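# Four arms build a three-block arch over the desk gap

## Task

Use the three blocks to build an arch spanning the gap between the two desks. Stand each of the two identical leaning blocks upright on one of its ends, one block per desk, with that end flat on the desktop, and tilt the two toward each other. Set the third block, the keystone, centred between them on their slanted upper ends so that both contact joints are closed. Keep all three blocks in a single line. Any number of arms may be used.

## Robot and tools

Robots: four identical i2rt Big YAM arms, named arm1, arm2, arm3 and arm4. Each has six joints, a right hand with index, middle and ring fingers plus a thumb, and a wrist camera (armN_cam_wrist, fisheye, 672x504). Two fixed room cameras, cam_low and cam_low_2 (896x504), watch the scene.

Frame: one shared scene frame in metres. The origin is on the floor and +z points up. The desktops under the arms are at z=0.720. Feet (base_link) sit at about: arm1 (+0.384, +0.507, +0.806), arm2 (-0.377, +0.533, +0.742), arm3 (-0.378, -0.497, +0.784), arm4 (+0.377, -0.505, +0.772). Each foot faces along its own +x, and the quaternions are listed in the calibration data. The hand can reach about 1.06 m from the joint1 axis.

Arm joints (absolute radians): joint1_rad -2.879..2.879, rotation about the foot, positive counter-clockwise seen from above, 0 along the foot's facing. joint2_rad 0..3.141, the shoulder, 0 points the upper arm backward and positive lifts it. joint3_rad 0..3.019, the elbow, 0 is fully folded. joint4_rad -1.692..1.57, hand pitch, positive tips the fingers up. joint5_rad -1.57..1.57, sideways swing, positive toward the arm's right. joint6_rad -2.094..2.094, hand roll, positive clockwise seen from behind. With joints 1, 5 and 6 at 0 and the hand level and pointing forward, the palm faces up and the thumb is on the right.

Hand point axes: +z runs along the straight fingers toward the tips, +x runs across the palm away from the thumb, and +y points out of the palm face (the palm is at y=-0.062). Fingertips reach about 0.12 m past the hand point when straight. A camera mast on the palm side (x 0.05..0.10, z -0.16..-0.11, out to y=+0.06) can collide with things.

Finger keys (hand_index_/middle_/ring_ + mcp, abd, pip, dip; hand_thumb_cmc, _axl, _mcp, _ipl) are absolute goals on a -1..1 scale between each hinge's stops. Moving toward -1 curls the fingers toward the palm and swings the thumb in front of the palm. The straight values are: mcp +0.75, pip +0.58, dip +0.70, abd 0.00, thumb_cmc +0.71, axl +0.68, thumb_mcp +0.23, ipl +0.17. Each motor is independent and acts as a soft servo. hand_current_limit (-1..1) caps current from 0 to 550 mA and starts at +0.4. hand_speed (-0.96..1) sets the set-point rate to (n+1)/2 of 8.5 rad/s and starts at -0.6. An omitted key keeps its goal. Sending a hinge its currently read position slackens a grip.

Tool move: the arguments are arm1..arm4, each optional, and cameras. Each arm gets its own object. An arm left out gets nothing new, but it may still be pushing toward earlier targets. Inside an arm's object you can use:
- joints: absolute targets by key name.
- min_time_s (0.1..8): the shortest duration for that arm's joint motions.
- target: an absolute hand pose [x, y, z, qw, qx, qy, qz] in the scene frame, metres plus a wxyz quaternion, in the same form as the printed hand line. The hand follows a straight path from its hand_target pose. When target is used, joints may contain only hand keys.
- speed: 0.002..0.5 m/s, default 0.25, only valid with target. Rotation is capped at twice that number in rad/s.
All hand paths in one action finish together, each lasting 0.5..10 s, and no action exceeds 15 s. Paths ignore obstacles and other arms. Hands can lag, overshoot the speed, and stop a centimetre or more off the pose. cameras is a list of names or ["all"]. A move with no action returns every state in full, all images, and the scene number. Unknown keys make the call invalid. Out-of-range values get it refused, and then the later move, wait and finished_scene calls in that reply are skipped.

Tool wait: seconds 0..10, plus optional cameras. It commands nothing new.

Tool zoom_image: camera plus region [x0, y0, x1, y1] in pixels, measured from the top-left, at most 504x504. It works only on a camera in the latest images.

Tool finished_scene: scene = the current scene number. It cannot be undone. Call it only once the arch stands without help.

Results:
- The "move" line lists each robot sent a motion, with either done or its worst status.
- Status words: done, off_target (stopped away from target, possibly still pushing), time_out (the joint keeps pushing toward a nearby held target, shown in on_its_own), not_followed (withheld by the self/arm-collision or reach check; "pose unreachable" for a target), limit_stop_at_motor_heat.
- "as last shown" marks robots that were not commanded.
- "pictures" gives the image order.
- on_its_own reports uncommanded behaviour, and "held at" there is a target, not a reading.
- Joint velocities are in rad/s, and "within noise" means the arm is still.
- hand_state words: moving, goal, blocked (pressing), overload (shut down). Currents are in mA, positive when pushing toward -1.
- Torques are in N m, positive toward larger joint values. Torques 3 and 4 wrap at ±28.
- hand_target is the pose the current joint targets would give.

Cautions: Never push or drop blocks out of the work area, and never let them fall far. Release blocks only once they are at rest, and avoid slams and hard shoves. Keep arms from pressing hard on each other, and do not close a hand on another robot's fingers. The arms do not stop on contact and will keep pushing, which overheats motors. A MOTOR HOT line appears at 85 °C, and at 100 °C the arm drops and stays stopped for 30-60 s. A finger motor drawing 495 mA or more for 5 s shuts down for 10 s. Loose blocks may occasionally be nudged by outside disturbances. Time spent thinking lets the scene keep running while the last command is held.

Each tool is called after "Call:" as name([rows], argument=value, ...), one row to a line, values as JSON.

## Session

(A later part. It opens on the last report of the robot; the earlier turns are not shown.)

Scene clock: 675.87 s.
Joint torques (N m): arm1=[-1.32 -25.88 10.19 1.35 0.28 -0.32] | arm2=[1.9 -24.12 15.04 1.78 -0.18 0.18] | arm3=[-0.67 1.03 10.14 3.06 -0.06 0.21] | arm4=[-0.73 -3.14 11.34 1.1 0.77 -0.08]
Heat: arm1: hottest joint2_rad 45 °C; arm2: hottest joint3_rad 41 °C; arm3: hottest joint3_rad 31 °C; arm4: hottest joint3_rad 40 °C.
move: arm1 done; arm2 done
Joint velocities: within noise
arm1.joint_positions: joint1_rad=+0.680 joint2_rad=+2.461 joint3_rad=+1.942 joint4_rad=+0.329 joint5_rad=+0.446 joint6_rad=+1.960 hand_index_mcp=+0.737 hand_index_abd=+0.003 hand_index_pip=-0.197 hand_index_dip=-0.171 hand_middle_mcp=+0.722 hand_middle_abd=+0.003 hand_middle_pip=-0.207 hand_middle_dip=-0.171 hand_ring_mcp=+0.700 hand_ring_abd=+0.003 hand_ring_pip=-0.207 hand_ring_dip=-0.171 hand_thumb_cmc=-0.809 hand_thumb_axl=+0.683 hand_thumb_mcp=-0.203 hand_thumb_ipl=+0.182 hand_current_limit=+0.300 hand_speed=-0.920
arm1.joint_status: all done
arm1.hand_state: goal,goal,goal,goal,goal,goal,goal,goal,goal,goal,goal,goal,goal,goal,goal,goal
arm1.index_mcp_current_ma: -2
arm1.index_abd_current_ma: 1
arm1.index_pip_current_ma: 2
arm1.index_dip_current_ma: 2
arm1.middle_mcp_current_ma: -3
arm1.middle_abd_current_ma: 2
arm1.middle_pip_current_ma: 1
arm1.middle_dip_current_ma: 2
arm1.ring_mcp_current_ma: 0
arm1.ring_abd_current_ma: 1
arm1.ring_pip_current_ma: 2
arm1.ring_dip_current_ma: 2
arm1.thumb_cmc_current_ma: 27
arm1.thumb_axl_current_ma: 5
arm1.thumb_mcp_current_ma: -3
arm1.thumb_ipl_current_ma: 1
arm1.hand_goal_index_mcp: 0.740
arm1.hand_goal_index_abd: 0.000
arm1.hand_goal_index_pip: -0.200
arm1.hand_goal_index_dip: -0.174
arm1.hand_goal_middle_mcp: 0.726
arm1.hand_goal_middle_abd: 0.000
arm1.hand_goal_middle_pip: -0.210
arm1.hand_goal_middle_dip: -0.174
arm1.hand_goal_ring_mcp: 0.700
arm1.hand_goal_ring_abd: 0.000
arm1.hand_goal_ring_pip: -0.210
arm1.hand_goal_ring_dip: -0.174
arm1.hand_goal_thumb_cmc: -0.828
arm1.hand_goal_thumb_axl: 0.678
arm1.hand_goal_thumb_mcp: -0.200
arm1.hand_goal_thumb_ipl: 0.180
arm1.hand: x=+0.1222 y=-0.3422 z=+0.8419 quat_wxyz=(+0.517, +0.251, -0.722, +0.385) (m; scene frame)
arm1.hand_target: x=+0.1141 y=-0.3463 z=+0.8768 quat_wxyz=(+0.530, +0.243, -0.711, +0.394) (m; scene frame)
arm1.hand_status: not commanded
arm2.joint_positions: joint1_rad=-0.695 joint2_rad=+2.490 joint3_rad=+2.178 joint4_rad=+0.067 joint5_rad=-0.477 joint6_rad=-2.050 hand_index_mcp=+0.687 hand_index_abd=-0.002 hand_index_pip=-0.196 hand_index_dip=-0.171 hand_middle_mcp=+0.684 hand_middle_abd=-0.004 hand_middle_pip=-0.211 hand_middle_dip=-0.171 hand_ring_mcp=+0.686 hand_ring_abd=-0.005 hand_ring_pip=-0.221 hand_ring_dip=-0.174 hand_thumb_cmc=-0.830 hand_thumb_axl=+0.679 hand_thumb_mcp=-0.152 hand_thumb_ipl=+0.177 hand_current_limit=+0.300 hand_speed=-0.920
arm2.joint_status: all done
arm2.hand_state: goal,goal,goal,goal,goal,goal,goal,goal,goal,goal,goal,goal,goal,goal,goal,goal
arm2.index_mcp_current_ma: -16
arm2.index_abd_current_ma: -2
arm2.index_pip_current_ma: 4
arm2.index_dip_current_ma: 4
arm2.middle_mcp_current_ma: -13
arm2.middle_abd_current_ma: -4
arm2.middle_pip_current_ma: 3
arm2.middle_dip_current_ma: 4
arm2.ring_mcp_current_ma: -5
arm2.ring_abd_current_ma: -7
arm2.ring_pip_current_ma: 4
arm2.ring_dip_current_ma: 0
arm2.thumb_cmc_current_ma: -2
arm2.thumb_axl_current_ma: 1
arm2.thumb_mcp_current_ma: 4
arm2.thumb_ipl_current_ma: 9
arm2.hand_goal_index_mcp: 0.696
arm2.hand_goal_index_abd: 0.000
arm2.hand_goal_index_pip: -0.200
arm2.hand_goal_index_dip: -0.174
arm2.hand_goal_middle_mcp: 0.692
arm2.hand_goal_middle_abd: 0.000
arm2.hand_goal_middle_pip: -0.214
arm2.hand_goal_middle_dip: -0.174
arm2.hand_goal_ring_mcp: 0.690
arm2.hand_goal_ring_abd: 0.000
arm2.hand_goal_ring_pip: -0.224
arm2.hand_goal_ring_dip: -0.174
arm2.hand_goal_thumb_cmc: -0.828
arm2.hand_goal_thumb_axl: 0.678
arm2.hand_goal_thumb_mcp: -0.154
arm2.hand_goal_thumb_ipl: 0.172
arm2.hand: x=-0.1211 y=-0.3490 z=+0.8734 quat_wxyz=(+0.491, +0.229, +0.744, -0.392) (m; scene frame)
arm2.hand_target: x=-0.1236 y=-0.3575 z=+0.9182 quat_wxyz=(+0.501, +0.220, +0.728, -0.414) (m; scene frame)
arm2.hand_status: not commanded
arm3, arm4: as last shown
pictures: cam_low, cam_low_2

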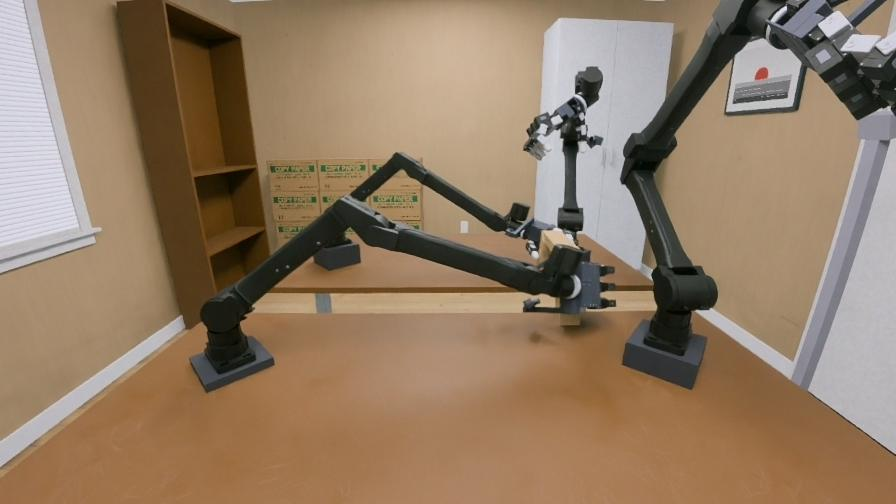

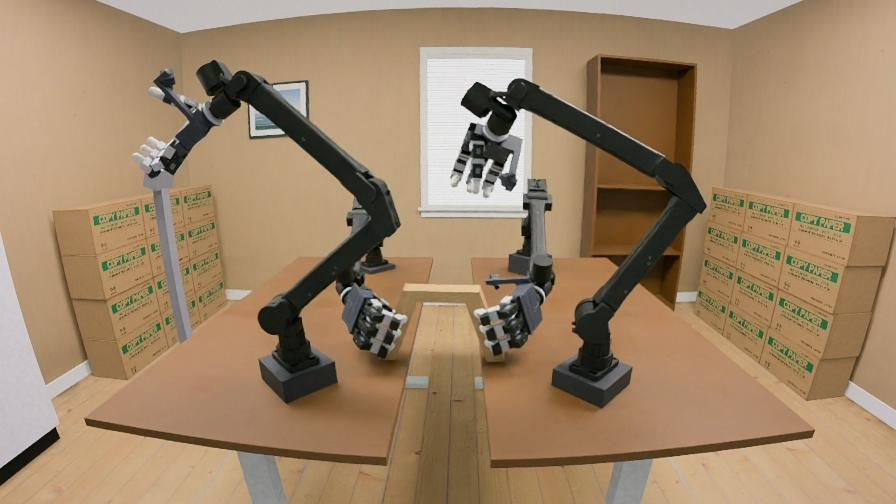

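Call:
move(arm1={"joints": {"hand_thumb_mcp": -0.10, "hand_thumb_ipl": 0.18, "hand_index_mcp": 0.84, "hand_middle_mcp": 0.83, "hand_ring_mcp": 0.81, "hand_index_pip": -0.15, "hand_middle_pip": -0.15, "hand_ring_pip": -0.15, "hand_speed": -0.88}}, arm2={"joints": {"hand_thumb_mcp": -0.05, "hand_thumb_ipl": 0.172, "hand_index_mcp": 0.80, "hand_middle_mcp": 0.80, "hand_ring_mcp": 0.80, "hand_index_pip": -0.15, "hand_middle_pip": -0.16, "hand_ring_pip": -0.17, "hand_speed": -0.88}})

Call:
move(arm1={"joints": {"hand_thumb_mcp": -0.0, "hand_index_mcp": 0.95, "hand_middle_mcp": 0.95, "hand_ring_mcp": 0.95, "hand_index_pip": 0.0, "hand_middle_pip": 0.0, "hand_ring_pip": 0.0, "hand_speed": -0.85}}, arm2={"joints": {"hand_thumb_mcp": 0.03, "hand_index_mcp": 0.95, "hand_middle_mcp": 0.95, "hand_ring_mcp": 0.95, "hand_index_pip": 0.0, "hand_middle_pip": 0.0, "hand_ring_pip": 0.0, "hand_speed": -0.85}}, cameras=["cam_low_2", "cam_low", "arm1_cam_wrist", "arm2_cam_wrist"])

Call:
zoom_image(camera="cam_low_2", region=[360, 270, 530, 370])

Call:
zoom_image(camera="cam_low", region=[520, 215, 620, 335])

Scene clock: 680.37 s.
Joint torques (N m): arm1=[-1.26 -25.88 10.21 1.33 0.26 -0.28] | arm2=[1.9 -24.06 15.04 1.81 -0.2 0.16] | arm3=[-0.73 0.91 10.14 3.07 -0.07 0.2] | arm4=[-0.79 -3.02 11.3 1.09 0.76 -0.08]
Heat: arm1: hottest joint2_rad 45 °C; arm2: hottest joint3_rad 41 °C; arm3: hottest joint3_rad 31 °C; arm4: hottest joint3_rad 40 °C.
move: arm1 done; arm2 done
Joint velocities: within noise
arm1.joint_positions: joint1_rad=+0.680 joint2_rad=+2.461 joint3_rad=+1.942 joint4_rad=+0.329 joint5_rad=+0.446 joint6_rad=+1.960 hand_index_mcp=+0.833 hand_index_abd=+0.003 hand_index_pip=-0.153 hand_index_dip=-0.171 hand_middle_mcp=+0.824 hand_middle_abd=+0.003 hand_middle_pip=-0.152 hand_middle_dip=-0.171 hand_ring_mcp=+0.803 hand_ring_abd=+0.003 hand_ring_pip=-0.153 hand_ring_dip=-0.171 hand_thumb_cmc=-0.809 hand_thumb_axl=+0.683 hand_thumb_mcp=-0.104 hand_thumb_ipl=+0.182 hand_current_limit=+0.300 hand_speed=-0.880
arm1.joint_status: all done
arm1.hand_state: goal,goal,goal,goal,goal,goal,goal,goal,goal,goal,goal,goal,goal,goal,goal,goal
arm1.index_mcp_current_ma: -7
arm1.index_abd_current_ma: 1
arm1.index_pip_current_ma: -2
arm1.index_dip_current_ma: 2
arm1.middle_mcp_current_ma: -6
arm1.middle_abd_current_ma: 2
arm1.middle_pip_current_ma: -1
arm1.middle_dip_current_ma: 2
arm1.ring_mcp_current_ma: -7
arm1.ring_abd_current_ma: 1
arm1.ring_pip_current_ma: -2
arm1.ring_dip_current_ma: 2
arm1.thumb_cmc_current_ma: 27
arm1.thumb_axl_current_ma: 5
arm1.thumb_mcp_current_ma: -3
arm1.thumb_ipl_current_ma: 1
arm1.hand_goal_index_mcp: 0.840
arm1.hand_goal_index_abd: 0.000
arm1.hand_goal_index_pip: -0.150
arm1.hand_goal_index_dip: -0.174
arm1.hand_goal_middle_mcp: 0.830
arm1.hand_goal_middle_abd: 0.000
arm1.hand_goal_middle_pip: -0.150
arm1.hand_goal_middle_dip: -0.174
arm1.hand_goal_ring_mcp: 0.810
arm1.hand_goal_ring_abd: 0.000
arm1.hand_goal_ring_pip: -0.150
arm1.hand_goal_ring_dip: -0.174
arm1.hand_goal_thumb_cmc: -0.828
arm1.hand_goal_thumb_axl: 0.678
arm1.hand_goal_thumb_mcp: -0.100
arm1.hand_goal_thumb_ipl: 0.180
arm1.hand: x=+0.1221 y=-0.3421 z=+0.8420 quat_wxyz=(+0.517, +0.251, -0.722, +0.385) (m; scene frame)
arm1.hand_target: x=+0.1141 y=-0.3463 z=+0.8767 quat_wxyz=(+0.530, +0.243, -0.711, +0.394) (m; scene frame)
arm1.hand_status: not commanded
arm2.joint_positions: joint1_rad=-0.695 joint2_rad=+2.490 joint3_rad=+2.178 joint4_rad=+0.067 joint5_rad=-0.476 joint6_rad=-2.050 hand_index_mcp=+0.790 hand_index_abd=-0.002 hand_index_pip=-0.153 hand_index_dip=-0.171 hand_middle_mcp=+0.791 hand_middle_abd=-0.004 hand_middle_pip=-0.163 hand_middle_dip=-0.171 hand_ring_mcp=+0.791 hand_ring_abd=-0.005 hand_ring_pip=-0.173 hand_ring_dip=-0.174 hand_thumb_cmc=-0.832 hand_thumb_axl=+0.678 hand_thumb_mcp=-0.052 hand_thumb_ipl=+0.174 hand_current_limit=+0.300 hand_speed=-0.880
arm2.joint_status: all done
arm2.hand_state: goal,goal,goal,goal,goal,goal,goal,goal,goal,goal,goal,goal,goal,goal,goal,goal
arm2.index_mcp_current_ma: -18
arm2.index_abd_current_ma: -2
arm2.index_pip_current_ma: -4
arm2.index_dip_current_ma: 4
arm2.middle_mcp_current_ma: -17
arm2.middle_abd_current_ma: -4
arm2.middle_pip_current_ma: -3
arm2.middle_dip_current_ma: 4
arm2.ring_mcp_current_ma: -15
arm2.ring_abd_current_ma: -7
arm2.ring_pip_current_ma: -3
arm2.ring_dip_current_ma: 0
arm2.thumb_cmc_current_ma: -6
arm2.thumb_axl_current_ma: 0
arm2.thumb_mcp_current_ma: -3
arm2.thumb_ipl_current_ma: 3
arm2.hand_goal_index_mcp: 0.800
arm2.hand_goal_index_abd: 0.000
arm2.hand_goal_index_pip: -0.150
arm2.hand_goal_index_dip: -0.174
arm2.hand_goal_middle_mcp: 0.800
arm2.hand_goal_middle_abd: 0.000
arm2.hand_goal_middle_pip: -0.160
arm2.hand_goal_middle_dip: -0.174
arm2.hand_goal_ring_mcp: 0.800
arm2.hand_goal_ring_abd: 0.000
arm2.hand_goal_ring_pip: -0.170
arm2.hand_goal_ring_dip: -0.174
arm2.hand_goal_thumb_cmc: -0.828
arm2.hand_goal_thumb_axl: 0.678
arm2.hand_goal_thumb_mcp: -0.050
arm2.hand_goal_thumb_ipl: 0.172
arm2.hand: x=-0.1211 y=-0.3491 z=+0.8734 quat_wxyz=(+0.491, +0.229, +0.744, -0.392) (m; scene frame)
arm2.hand_target: x=-0.1236 y=-0.3575 z=+0.9182 quat_wxyz=(+0.501, +0.220, +0.728, -0.414) (m; scene frame)
arm2.hand_status: not commanded
arm3, arm4: as last shown
pictures: none

Scene clock: 681.13 s.
Joint torques (N m): arm1=[-1.49 -25.7 10.21 1.36 0.26 -0.26] | arm2=[1.9 -24.18 15.06 1.83 -0.2 0.12] | arm3=[-0.67 0.91 10.14 3.07 -0.06 0.21] | arm4=[-0.67 -3.14 11.36 1.1 0.75 -0.1]
Heat: arm1: hottest joint2_rad 45 °C; arm2: hottest joint3_rad 41 °C; arm3: hottest joint3_rad 31 °C; arm4: hottest joint3_rad 40 °C.
move: arm1 done; arm2 done
Joint velocities: within noise
arm1.joint_positions: joint1_rad=+0.680 joint2_rad=+2.461 joint3_rad=+1.942 joint4_rad=+0.329 joint5_rad=+0.447 joint6_rad=+1.960 hand_index_mcp=+0.942 hand_index_abd=+0.003 hand_index_pip=-0.003 hand_index_dip=-0.171 hand_middle_mcp=+0.943 hand_middle_abd=+0.003 hand_middle_pip=-0.003 hand_middle_dip=-0.171 hand_ring_mcp=+0.942 hand_ring_abd=+0.003 hand_ring_pip=-0.004 hand_ring_dip=-0.171 hand_thumb_cmc=-0.809 hand_thumb_axl=+0.683 hand_thumb_mcp=-0.004 hand_thumb_ipl=+0.182 hand_current_limit=+0.300 hand_speed=-0.850
arm1.joint_status: all done
arm1.hand_state: goal,goal,goal,goal,goal,goal,goal,goal,goal,goal,goal,goal,goal,goal,goal,goal
arm1.index_mcp_current_ma: -8
arm1.index_abd_current_ma: 1
arm1.index_pip_current_ma: -2
arm1.index_dip_current_ma: 2
arm1.middle_mcp_current_ma: -7
arm1.middle_abd_current_ma: 2
arm1.middle_pip_current_ma: -2
arm1.middle_dip_current_ma: 2
arm1.ring_mcp_current_ma: -8
arm1.ring_abd_current_ma: 1
arm1.ring_pip_current_ma: -2
arm1.ring_dip_current_ma: 2
arm1.thumb_cmc_current_ma: 27
arm1.thumb_axl_current_ma: 5
arm1.thumb_mcp_current_ma: -3
arm1.thumb_ipl_current_ma: 1
arm1.hand_goal_index_mcp: 0.950
arm1.hand_goal_index_abd: 0.000
arm1.hand_goal_index_pip: 0.000
arm1.hand_goal_index_dip: -0.174
arm1.hand_goal_middle_mcp: 0.950
arm1.hand_goal_middle_abd: 0.000
arm1.hand_goal_middle_pip: 0.000
arm1.hand_goal_middle_dip: -0.174
arm1.hand_goal_ring_mcp: 0.950
arm1.hand_goal_ring_abd: 0.000
arm1.hand_goal_ring_pip: 0.000
arm1.hand_goal_ring_dip: -0.174
arm1.hand_goal_thumb_cmc: -0.828
arm1.hand_goal_thumb_axl: 0.678
arm1.hand_goal_thumb_mcp: 0.000
arm1.hand_goal_thumb_ipl: 0.180
arm1.hand: x=+0.1221 y=-0.3420 z=+0.8420 quat_wxyz=(+0.517, +0.251, -0.722, +0.384) (m; scene frame)
arm1.hand_target: x=+0.1142 y=-0.3463 z=+0.8767 quat_wxyz=(+0.530, +0.243, -0.711, +0.394) (m; scene frame)
arm1.hand_status: not commanded
arm2.joint_positions: joint1_rad=-0.695 joint2_rad=+2.490 joint3_rad=+2.178 joint4_rad=+0.067 joint5_rad=-0.476 joint6_rad=-2.050 hand_index_mcp=+0.939 hand_index_abd=-0.002 hand_index_pip=-0.004 hand_index_dip=-0.171 hand_middle_mcp=+0.940 hand_middle_abd=-0.004 hand_middle_pip=-0.003 hand_middle_dip=-0.171 hand_ring_mcp=+0.941 hand_ring_abd=-0.005 hand_ring_pip=-0.003 hand_ring_dip=-0.174 hand_thumb_cmc=-0.832 hand_thumb_axl=+0.678 hand_thumb_mcp=+0.027 hand_thumb_ipl=+0.174 hand_current_limit=+0.300 hand_speed=-0.850
arm2.joint_status: all done
arm2.hand_state: goal,goal,goal,goal,goal,goal,goal,goal,goal,goal,goal,goal,goal,goal,goal,goal
arm2.index_mcp_current_ma: -20
arm2.index_abd_current_ma: -2
arm2.index_pip_current_ma: -5
arm2.index_dip_current_ma: 4
arm2.middle_mcp_current_ma: -19
arm2.middle_abd_current_ma: -4
arm2.middle_pip_current_ma: -4
arm2.middle_dip_current_ma: 4
arm2.ring_mcp_current_ma: -17
arm2.ring_abd_current_ma: -7
arm2.ring_pip_current_ma: -4
arm2.ring_dip_current_ma: 0
arm2.thumb_cmc_current_ma: -6
arm2.thumb_axl_current_ma: 0
arm2.thumb_mcp_current_ma: -4
arm2.thumb_ipl_current_ma: 3
arm2.hand_goal_index_mcp: 0.950
arm2.hand_goal_index_abd: 0.000
arm2.hand_goal_index_pip: 0.000
arm2.hand_goal_index_dip: -0.174
arm2.hand_goal_middle_mcp: 0.950
arm2.hand_goal_middle_abd: 0.000
arm2.hand_goal_middle_pip: 0.000
arm2.hand_goal_middle_dip: -0.174
arm2.hand_goal_ring_mcp: 0.950
arm2.hand_goal_ring_abd: 0.000
arm2.hand_goal_ring_pip: 0.000
arm2.hand_goal_ring_dip: -0.174
arm2.hand_goal_thumb_cmc: -0.828
arm2.hand_goal_thumb_axl: 0.678
arm2.hand_goal_thumb_mcp: 0.030
arm2.hand_goal_thumb_ipl: 0.172
arm2.hand: x=-0.1212 y=-0.3492 z=+0.8734 quat_wxyz=(+0.491, +0.229, +0.743, -0.392) (m; scene frame)
arm2.hand_target: x=-0.1236 y=-0.3575 z=+0.9182 quat_wxyz=(+0.501, +0.220, +0.728, -0.414) (m; scene frame)
arm2.hand_status: not commanded
arm3, arm4: as last shown
pictures: arm1_cam_wrist, arm2_cam_wrist, cam_low, cam_low_2
camera_calibration:
arm1_cam_wrist: T_world_to_cam=[[-0.232307, 0.37231, -0.898565, 0.941906], [0.943148, 0.312008, -0.114556, 0.0362886], [0.237709, -0.874092, -0.423624, 0.153976], [0, 0, 0, 1]] pos_world=[0.147984, -0.227414, 0.915749]
arm2_cam_wrist: T_world_to_cam=[[0.760335, 0.373717, 0.531249, -0.207554], [-0.637837, 0.275097, 0.719364, -0.654926], [0.122694, -0.885809, 0.447537, -0.564406], [0, 0, 0, 1]] pos_world=[-0.190677, -0.242221, 0.833986]

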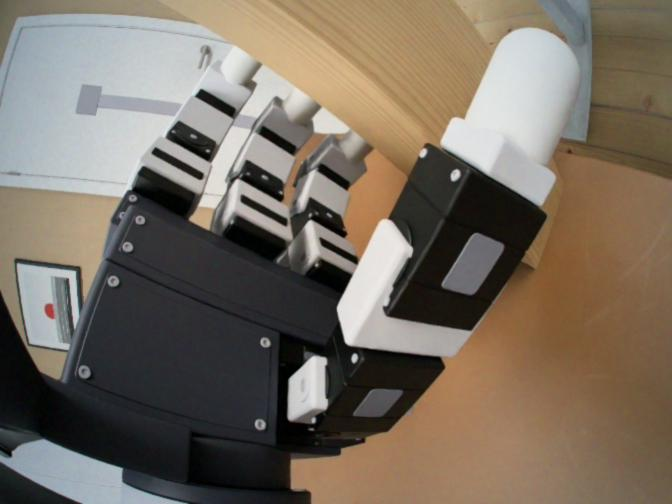

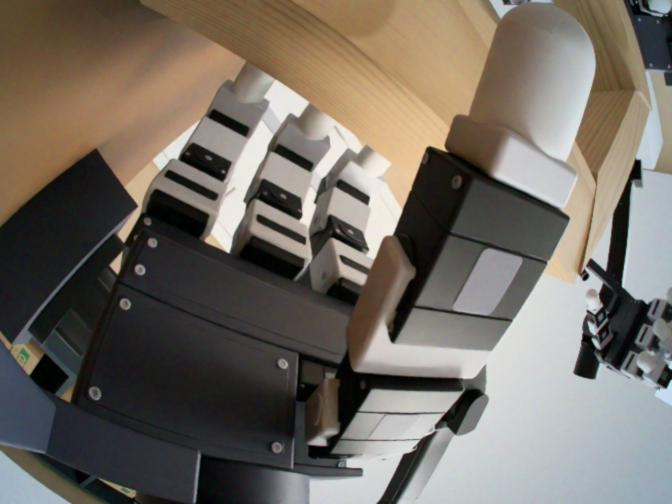

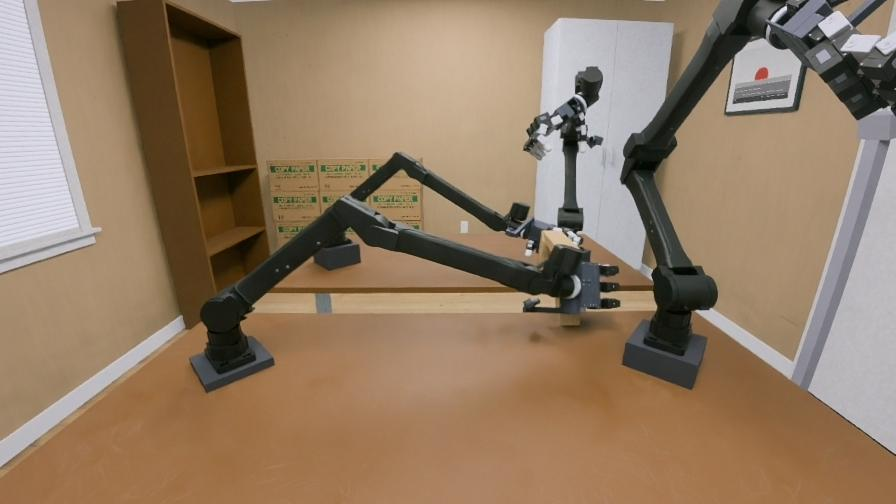

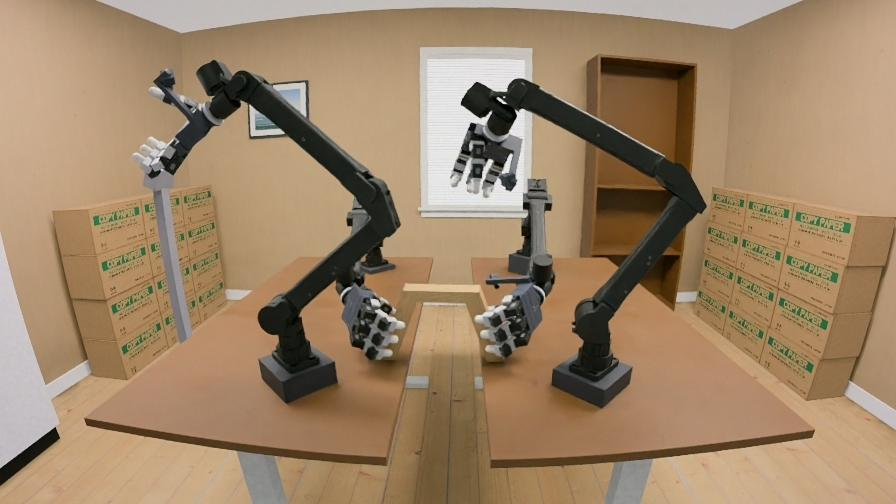

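Scaled by 2.965 from the camera's 896x504 image, which has a finer 1280x720 frame.

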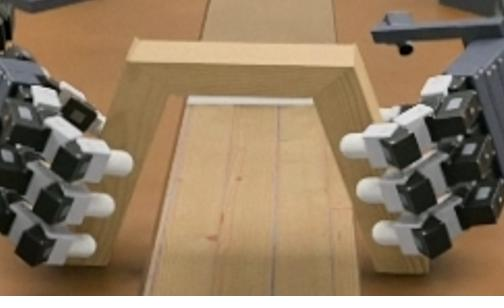

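Scaled by 4.200 from the camera's 896x504 image, which has a finer 1280x720 frame.

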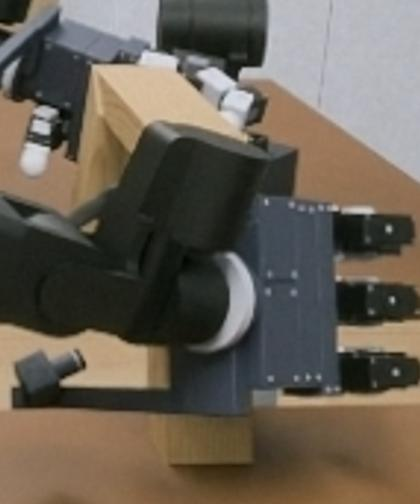

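Call:
move(arm1={"target": [0.234, -0.345, 0.922, 0.5296, 0.2428, -0.7109, 0.3938], "speed": 0.07}, arm2={"target": [-0.2436, -0.357, 0.968, 0.5011, 0.2197, 0.7278, -0.4133], "speed": 0.07}, cameras=["cam_low_2", "cam_low", "arm1_cam_wrist", "arm2_cam_wrist"])

Call:
zoom_image(camera="cam_low_2", region=[360, 270, 530, 370])

Call:
zoom_image(camera="cam_low", region=[520, 215, 620, 335])

Scene clock: 689.23 s.
Joint torques (N m): arm1=[-1.26 -23.06 8.92 1.29 0.16 -0.12] | arm2=[3.25 -21.83 10.51 2 -0.29 0.04] | arm3=[-0.67 0.97 10.15 3.07 -0.06 0.21] | arm4=[-0.91 -3.08 11.37 1.13 0.75 -0.08]
Heat: arm1: hottest joint2_rad 44 °C; arm2: hottest joint3_rad 41 °C; arm3: hottest joint3_rad 31 °C; arm4: hottest joint3_rad 40 °C.
move: arm1 not_followed; arm2 not_followed
Joint velocities: within noise
arm1.joint_positions: joint1_rad=+0.807 joint2_rad=+2.381 joint3_rad=+1.924 joint4_rad=+0.286 joint5_rad=+0.585 joint6_rad=+1.960 hand_index_mcp=+0.943 hand_index_abd=+0.003 hand_index_pip=-0.003 hand_index_dip=-0.171 hand_middle_mcp=+0.944 hand_middle_abd=+0.003 hand_middle_pip=-0.003 hand_middle_dip=-0.171 hand_ring_mcp=+0.943 hand_ring_abd=+0.003 hand_ring_pip=-0.003 hand_ring_dip=-0.171 hand_thumb_cmc=-0.809 hand_thumb_axl=+0.683 hand_thumb_mcp=-0.003 hand_thumb_ipl=+0.182 hand_current_limit=+0.300 hand_speed=-0.850
arm1.joint_status: not commanded
arm1.hand_state: goal,goal,goal,goal,goal,goal,goal,goal,goal,goal,goal,goal,goal,goal,goal,goal
arm1.index_mcp_current_ma: -6
arm1.index_abd_current_ma: 1
arm1.index_pip_current_ma: -2
arm1.index_dip_current_ma: 2
arm1.middle_mcp_current_ma: -5
arm1.middle_abd_current_ma: 2
arm1.middle_pip_current_ma: -2
arm1.middle_dip_current_ma: 2
arm1.ring_mcp_current_ma: -6
arm1.ring_abd_current_ma: 1
arm1.ring_pip_current_ma: -2
arm1.ring_dip_current_ma: 1
arm1.thumb_cmc_current_ma: 27
arm1.thumb_axl_current_ma: 4
arm1.thumb_mcp_current_ma: -3
arm1.thumb_ipl_current_ma: 1
arm1.hand_goal_index_mcp: 0.950
arm1.hand_goal_index_abd: 0.000
arm1.hand_goal_index_pip: 0.000
arm1.hand_goal_index_dip: -0.174
arm1.hand_goal_middle_mcp: 0.950
arm1.hand_goal_middle_abd: 0.000
arm1.hand_goal_middle_pip: 0.000
arm1.hand_goal_middle_dip: -0.174
arm1.hand_goal_ring_mcp: 0.950
arm1.hand_goal_ring_abd: 0.000
arm1.hand_goal_ring_pip: 0.000
arm1.hand_goal_ring_dip: -0.174
arm1.hand_goal_thumb_cmc: -0.828
arm1.hand_goal_thumb_axl: 0.678
arm1.hand_goal_thumb_mcp: 0.000
arm1.hand_goal_thumb_ipl: 0.180
arm1.on_its_own: joint1_rad is held at +0.807, not at its first target +0.672; joint5_rad is held at +0.585, not at its first target +0.449
arm1.hand: x=+0.2167 y=-0.3453 z=+0.8961 quat_wxyz=(+0.530, +0.249, -0.713, +0.385) (m; scene frame)
arm1.hand_target: x=+0.2167 y=-0.3453 z=+0.8961 quat_wxyz=(+0.530, +0.249, -0.713, +0.385) (m; scene frame)
arm1.hand_status: not_followed (0.031 m and 1.3 deg from the pose sent, 0.138 m and 2.4 deg at the start)
arm2.joint_positions: joint1_rad=-0.820 joint2_rad=+2.447 joint3_rad=+2.178 joint4_rad=-0.008 joint5_rad=-0.599 joint6_rad=-2.055 hand_index_mcp=+0.941 hand_index_abd=-0.002 hand_index_pip=-0.004 hand_index_dip=-0.171 hand_middle_mcp=+0.941 hand_middle_abd=-0.004 hand_middle_pip=-0.003 hand_middle_dip=-0.171 hand_ring_mcp=+0.942 hand_ring_abd=-0.005 hand_ring_pip=-0.003 hand_ring_dip=-0.174 hand_thumb_cmc=-0.833 hand_thumb_axl=+0.678 hand_thumb_mcp=+0.027 hand_thumb_ipl=+0.174 hand_current_limit=+0.300 hand_speed=-0.850
arm2.joint_status: not commanded
arm2.hand_state: goal,goal,goal,goal,goal,goal,goal,goal,goal,goal,goal,goal,goal,goal,goal,goal
arm2.index_mcp_current_ma: -16
arm2.index_abd_current_ma: -2
arm2.index_pip_current_ma: -5
arm2.index_dip_current_ma: 4
arm2.middle_mcp_current_ma: -16
arm2.middle_abd_current_ma: -4
arm2.middle_pip_current_ma: -4
arm2.middle_dip_current_ma: 4
arm2.ring_mcp_current_ma: -14
arm2.ring_abd_current_ma: -7
arm2.ring_pip_current_ma: -4
arm2.ring_dip_current_ma: 0
arm2.thumb_cmc_current_ma: -7
arm2.thumb_axl_current_ma: 0
arm2.thumb_mcp_current_ma: -4
arm2.thumb_ipl_current_ma: 3
arm2.hand_goal_index_mcp: 0.950
arm2.hand_goal_index_abd: 0.000
arm2.hand_goal_index_pip: 0.000
arm2.hand_goal_index_dip: -0.174
arm2.hand_goal_middle_mcp: 0.950
arm2.hand_goal_middle_abd: 0.000
arm2.hand_goal_middle_pip: 0.000
arm2.hand_goal_middle_dip: -0.174
arm2.hand_goal_ring_mcp: 0.950
arm2.hand_goal_ring_abd: 0.000
arm2.hand_goal_ring_pip: 0.000
arm2.hand_goal_ring_dip: -0.174
arm2.hand_goal_thumb_cmc: -0.828
arm2.hand_goal_thumb_axl: 0.678
arm2.hand_goal_thumb_mcp: 0.030
arm2.hand_goal_thumb_ipl: 0.172
arm2.on_its_own: joint1_rad is held at -0.815, not at its first target -0.699; joint4_rad is held at -0.007, not at its first target +0.061; joint5_rad is held at -0.598, not at its first target -0.475
arm2.hand: x=-0.2201 y=-0.3493 z=+0.9038 quat_wxyz=(+0.496, +0.244, +0.742, -0.379) (m; scene frame)
arm2.hand_target: x=-0.2152 y=-0.3487 z=+0.9036 quat_wxyz=(+0.497, +0.242, +0.743, -0.378) (m; scene frame)
arm2.hand_status: not_followed (0.069 m and 5.1 deg from the pose sent, 0.155 m and 3.5 deg at the start)
arm3.joint_positions: joint1_rad=+2.287 joint2_rad=+0.696 joint3_rad=+1.402 joint4_rad=-1.217 joint5_rad=+0.002 joint6_rad=-0.516 hand_index_mcp=+0.953 hand_index_abd=+0.001 hand_index_pip=+0.099 hand_index_dip=-0.171 hand_middle_mcp=+0.954 hand_middle_abd=+0.001 hand_middle_pip=+0.099 hand_middle_dip=-0.171 hand_ring_mcp=+0.953 hand_ring_abd=+0.001 hand_ring_pip=+0.099 hand_ring_dip=-0.171 hand_thumb_cmc=-0.831 hand_thumb_axl=+0.679 hand_thumb_mcp=-0.004 hand_thumb_ipl=+0.169 hand_current_limit=+0.400 hand_speed=-0.800
arm3.joint_status: not commanded
arm3.hand_state: goal,goal,goal,goal,goal,goal,goal,goal,goal,goal,goal,goal,goal,goal,goal,goal
arm3.index_mcp_current_ma: 1
arm3.index_abd_current_ma: 0
arm3.index_pip_current_ma: 0
arm3.index_dip_current_ma: 1
arm3.middle_mcp_current_ma: 2
arm3.middle_abd_current_ma: 0
arm3.middle_pip_current_ma: 0
arm3.middle_dip_current_ma: 1
arm3.ring_mcp_current_ma: 1
arm3.ring_abd_current_ma: 0
arm3.ring_pip_current_ma: 0
arm3.ring_dip_current_ma: 1
arm3.thumb_cmc_current_ma: -1
arm3.thumb_axl_current_ma: 0
arm3.thumb_mcp_current_ma: -3
arm3.thumb_ipl_current_ma: 0
arm3.hand_goal_index_mcp: 0.950
arm3.hand_goal_index_abd: 0.000
arm3.hand_goal_index_pip: 0.100
arm3.hand_goal_index_dip: -0.174
arm3.hand_goal_middle_mcp: 0.950
arm3.hand_goal_middle_abd: 0.000
arm3.hand_goal_middle_pip: 0.100
arm3.hand_goal_middle_dip: -0.174
arm3.hand_goal_ring_mcp: 0.950
arm3.hand_goal_ring_abd: 0.000
arm3.hand_goal_ring_pip: 0.100
arm3.hand_goal_ring_dip: -0.174
arm3.hand_goal_thumb_cmc: -0.828
arm3.hand_goal_thumb_axl: 0.678
arm3.hand_goal_thumb_mcp: 0.000
arm3.hand_goal_thumb_ipl: 0.168
arm3.hand: x=-0.7032 y=-0.5122 z=+1.4092 quat_wxyz=(-0.249, -0.742, +0.442, +0.439) (m; scene frame)
arm3.hand_target: x=-0.7061 y=-0.5156 z=+1.4115 quat_wxyz=(-0.259, -0.739, +0.441, +0.438) (m; scene frame)
arm3.hand_status: not commanded
arm4.joint_positions: joint1_rad=+0.591 joint2_rad=+0.953 joint3_rad=+1.451 joint4_rad=-1.391 joint5_rad=+0.809 joint6_rad=-1.939 hand_index_mcp=+0.913 hand_index_abd=-0.003 hand_index_pip=-0.103 hand_index_dip=-0.171 hand_middle_mcp=+0.915 hand_middle_abd=+0.000 hand_middle_pip=-0.103 hand_middle_dip=-0.171 hand_ring_mcp=+0.914 hand_ring_abd=+0.000 hand_ring_pip=-0.103 hand_ring_dip=-0.171 hand_thumb_cmc=-0.827 hand_thumb_axl=+0.680 hand_thumb_mcp=-0.064 hand_thumb_ipl=+0.170 hand_current_limit=+0.300 hand_speed=-0.850
arm4.joint_status: not commanded
arm4.hand_state: goal,goal,goal,goal,goal,goal,goal,goal,goal,goal,goal,goal,goal,goal,goal,goal
arm4.index_mcp_current_ma: -46
arm4.index_abd_current_ma: -5
arm4.index_pip_current_ma: -6
arm4.index_dip_current_ma: 6
arm4.middle_mcp_current_ma: -39
arm4.middle_abd_current_ma: 0
arm4.middle_pip_current_ma: -6
arm4.middle_dip_current_ma: 5
arm4.ring_mcp_current_ma: -42
arm4.ring_abd_current_ma: 0
arm4.ring_pip_current_ma: -5
arm4.ring_dip_current_ma: 6
arm4.thumb_cmc_current_ma: 2
arm4.thumb_axl_current_ma: 4
arm4.thumb_mcp_current_ma: -8
arm4.thumb_ipl_current_ma: 3
arm4.hand_goal_index_mcp: 0.930
arm4.hand_goal_index_abd: 0.000
arm4.hand_goal_index_pip: -0.100
arm4.hand_goal_index_dip: -0.174
arm4.hand_goal_middle_mcp: 0.930
arm4.hand_goal_middle_abd: 0.000
arm4.hand_goal_middle_pip: -0.100
arm4.hand_goal_middle_dip: -0.174
arm4.hand_goal_ring_mcp: 0.930
arm4.hand_goal_ring_abd: 0.000
arm4.hand_goal_ring_pip: -0.100
arm4.hand_goal_ring_dip: -0.174
arm4.hand_goal_thumb_cmc: -0.828
arm4.hand_goal_thumb_axl: 0.678
arm4.hand_goal_thumb_mcp: -0.060
arm4.hand_goal_thumb_ipl: 0.168
arm4.hand: x=+0.0531 y=-0.3541 z=+1.2235 quat_wxyz=(+0.443, -0.876, +0.076, +0.176) (m; scene frame)
arm4.hand_target: x=+0.0564 y=-0.3525 z=+1.2469 quat_wxyz=(+0.447, -0.869, +0.085, +0.193) (m; scene frame)
arm4.hand_status: not commanded
pictures: arm1_cam_wrist, arm2_cam_wrist, cam_low, cam_low_2
pose unreachable (arm1 arm): on one or more control steps of this call this arm could not follow its commanded pose, so it was not sent that pose on those steps. On the call's last step it was still not sent that pose. It may still have moved: this result reports where it is.
cause: moving toward the commanded pose would bring a part of the arm too close to another arm (this arm's hand and a part of the arm4 arm, 29 mm apart when this arm was first held).
pose unreachable (arm2 arm): on one or more control steps of this call this arm could not follow its commanded pose, so it was not sent that pose on those steps. On the call's last step it was still not sent that pose. It may still have moved: this result reports where it is.
cause: moving toward the commanded pose would bring a part of the arm too close to another arm (this arm's hand and a part of the arm3 arm, 60 mm apart when this arm was first held).
camera_calibration:
arm1_cam_wrist: T_world_to_cam=[[-0.252906, 0.359119, -0.898372, 1.01349], [0.942326, 0.30184, -0.144622, -0.022096], [0.219228, -0.883135, -0.414744, 0.144548], [0, 0, 0, 1]] pos_world=[0.24545, -0.229638, 0.967244]
arm2_cam_wrist: T_world_to_cam=[[0.748239, 0.353306, 0.561528, -0.18556], [-0.654739, 0.256702, 0.71093, -0.742372], [0.10703, -0.899599, 0.423397, -0.552532], [0, 0, 0, 1]] pos_world=[-0.288079, -0.24093, 0.865912]

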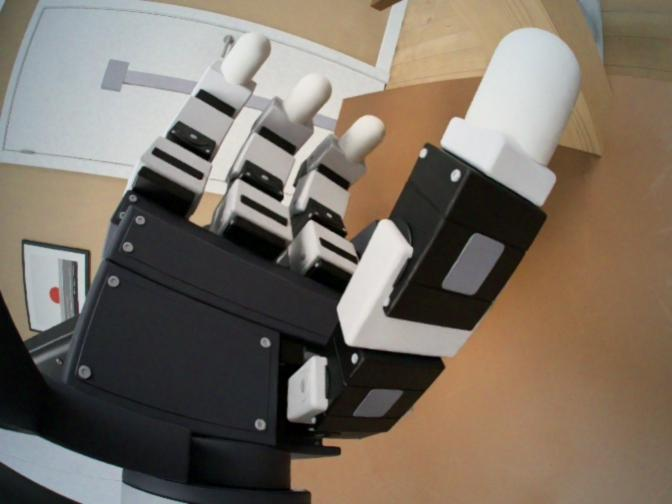

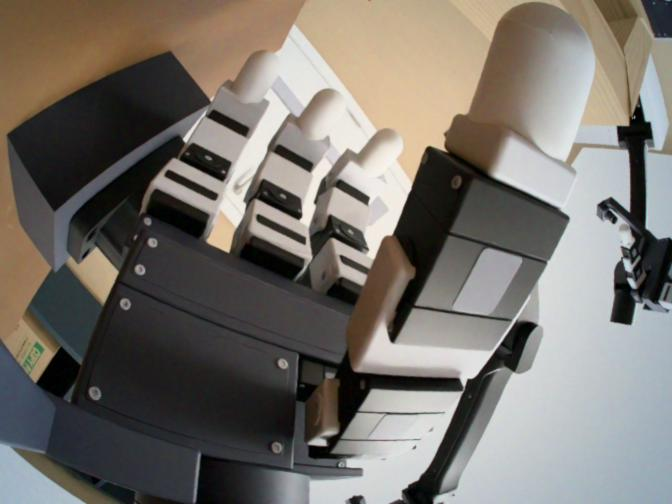

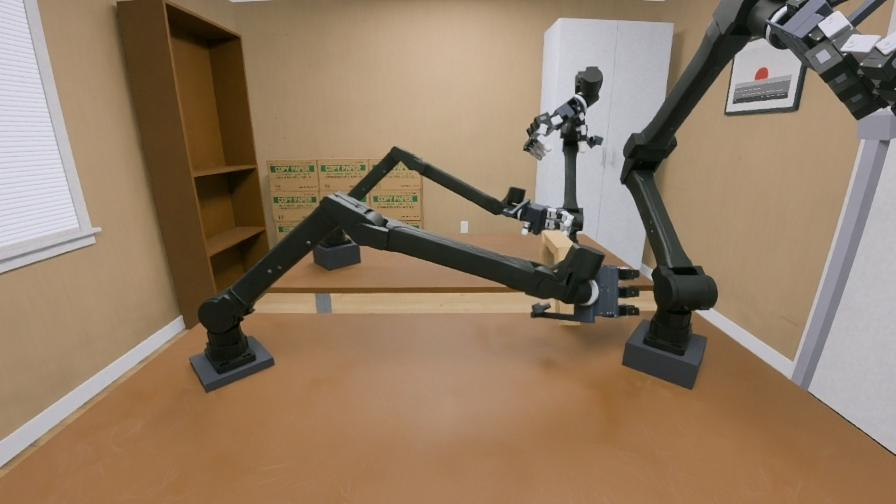

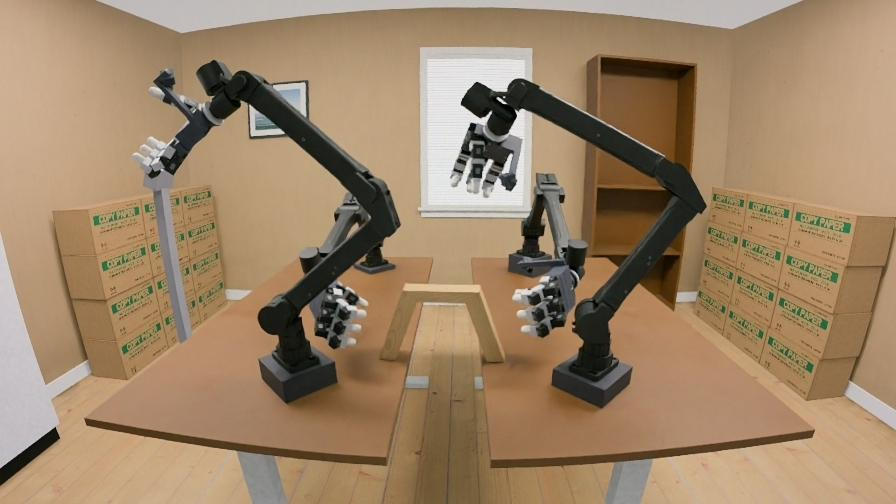

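Scaled by 2.965 from the camera's 896x504 image, which has a finer 1280x720 frame.

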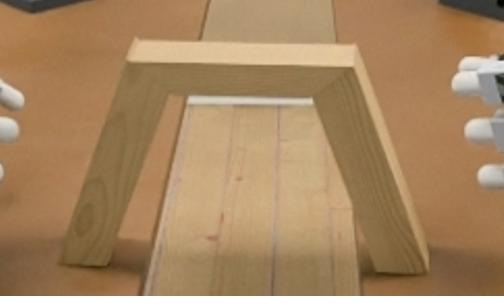

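Scaled by 4.200 from the camera's 896x504 image, which has a finer 1280x720 frame.

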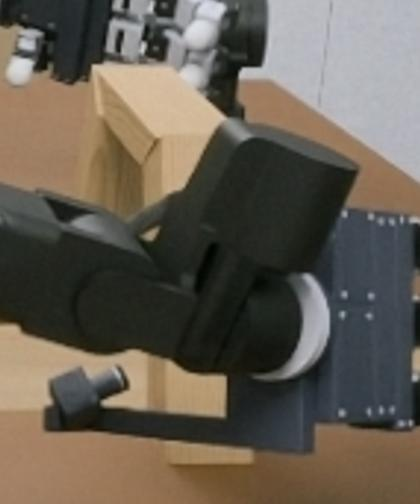

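Call:
zoom_image(camera="cam_low_2", region=[375, 275, 450, 370])

Call:
zoom_image(camera="cam_low_2", region=[440, 275, 515, 370])

Call:
zoom_image(camera="cam_low", region=[535, 220, 590, 275])

Scaled by 5.305 from the camera's 896x504 image, which has a finer 1280x720 frame.

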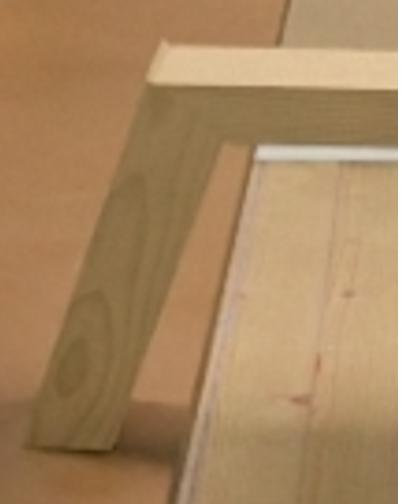

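Scaled by 5.305 from the camera's 896x504 image, which has a finer 1280x720 frame.

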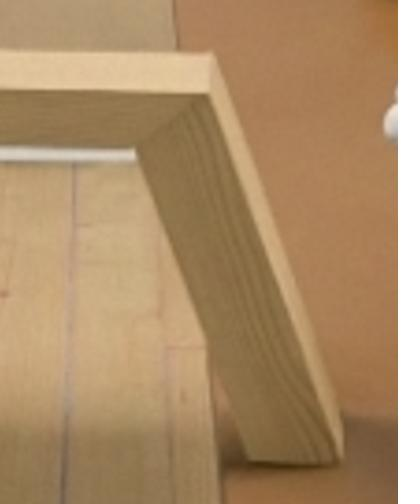

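Scaled by 9.164 from the camera's 896x504 image, which has a finer 1280x720 frame.

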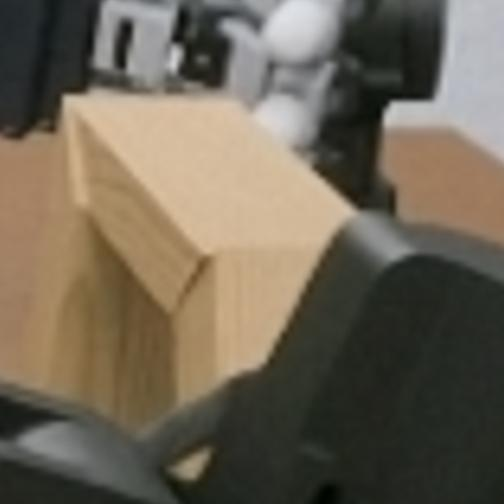

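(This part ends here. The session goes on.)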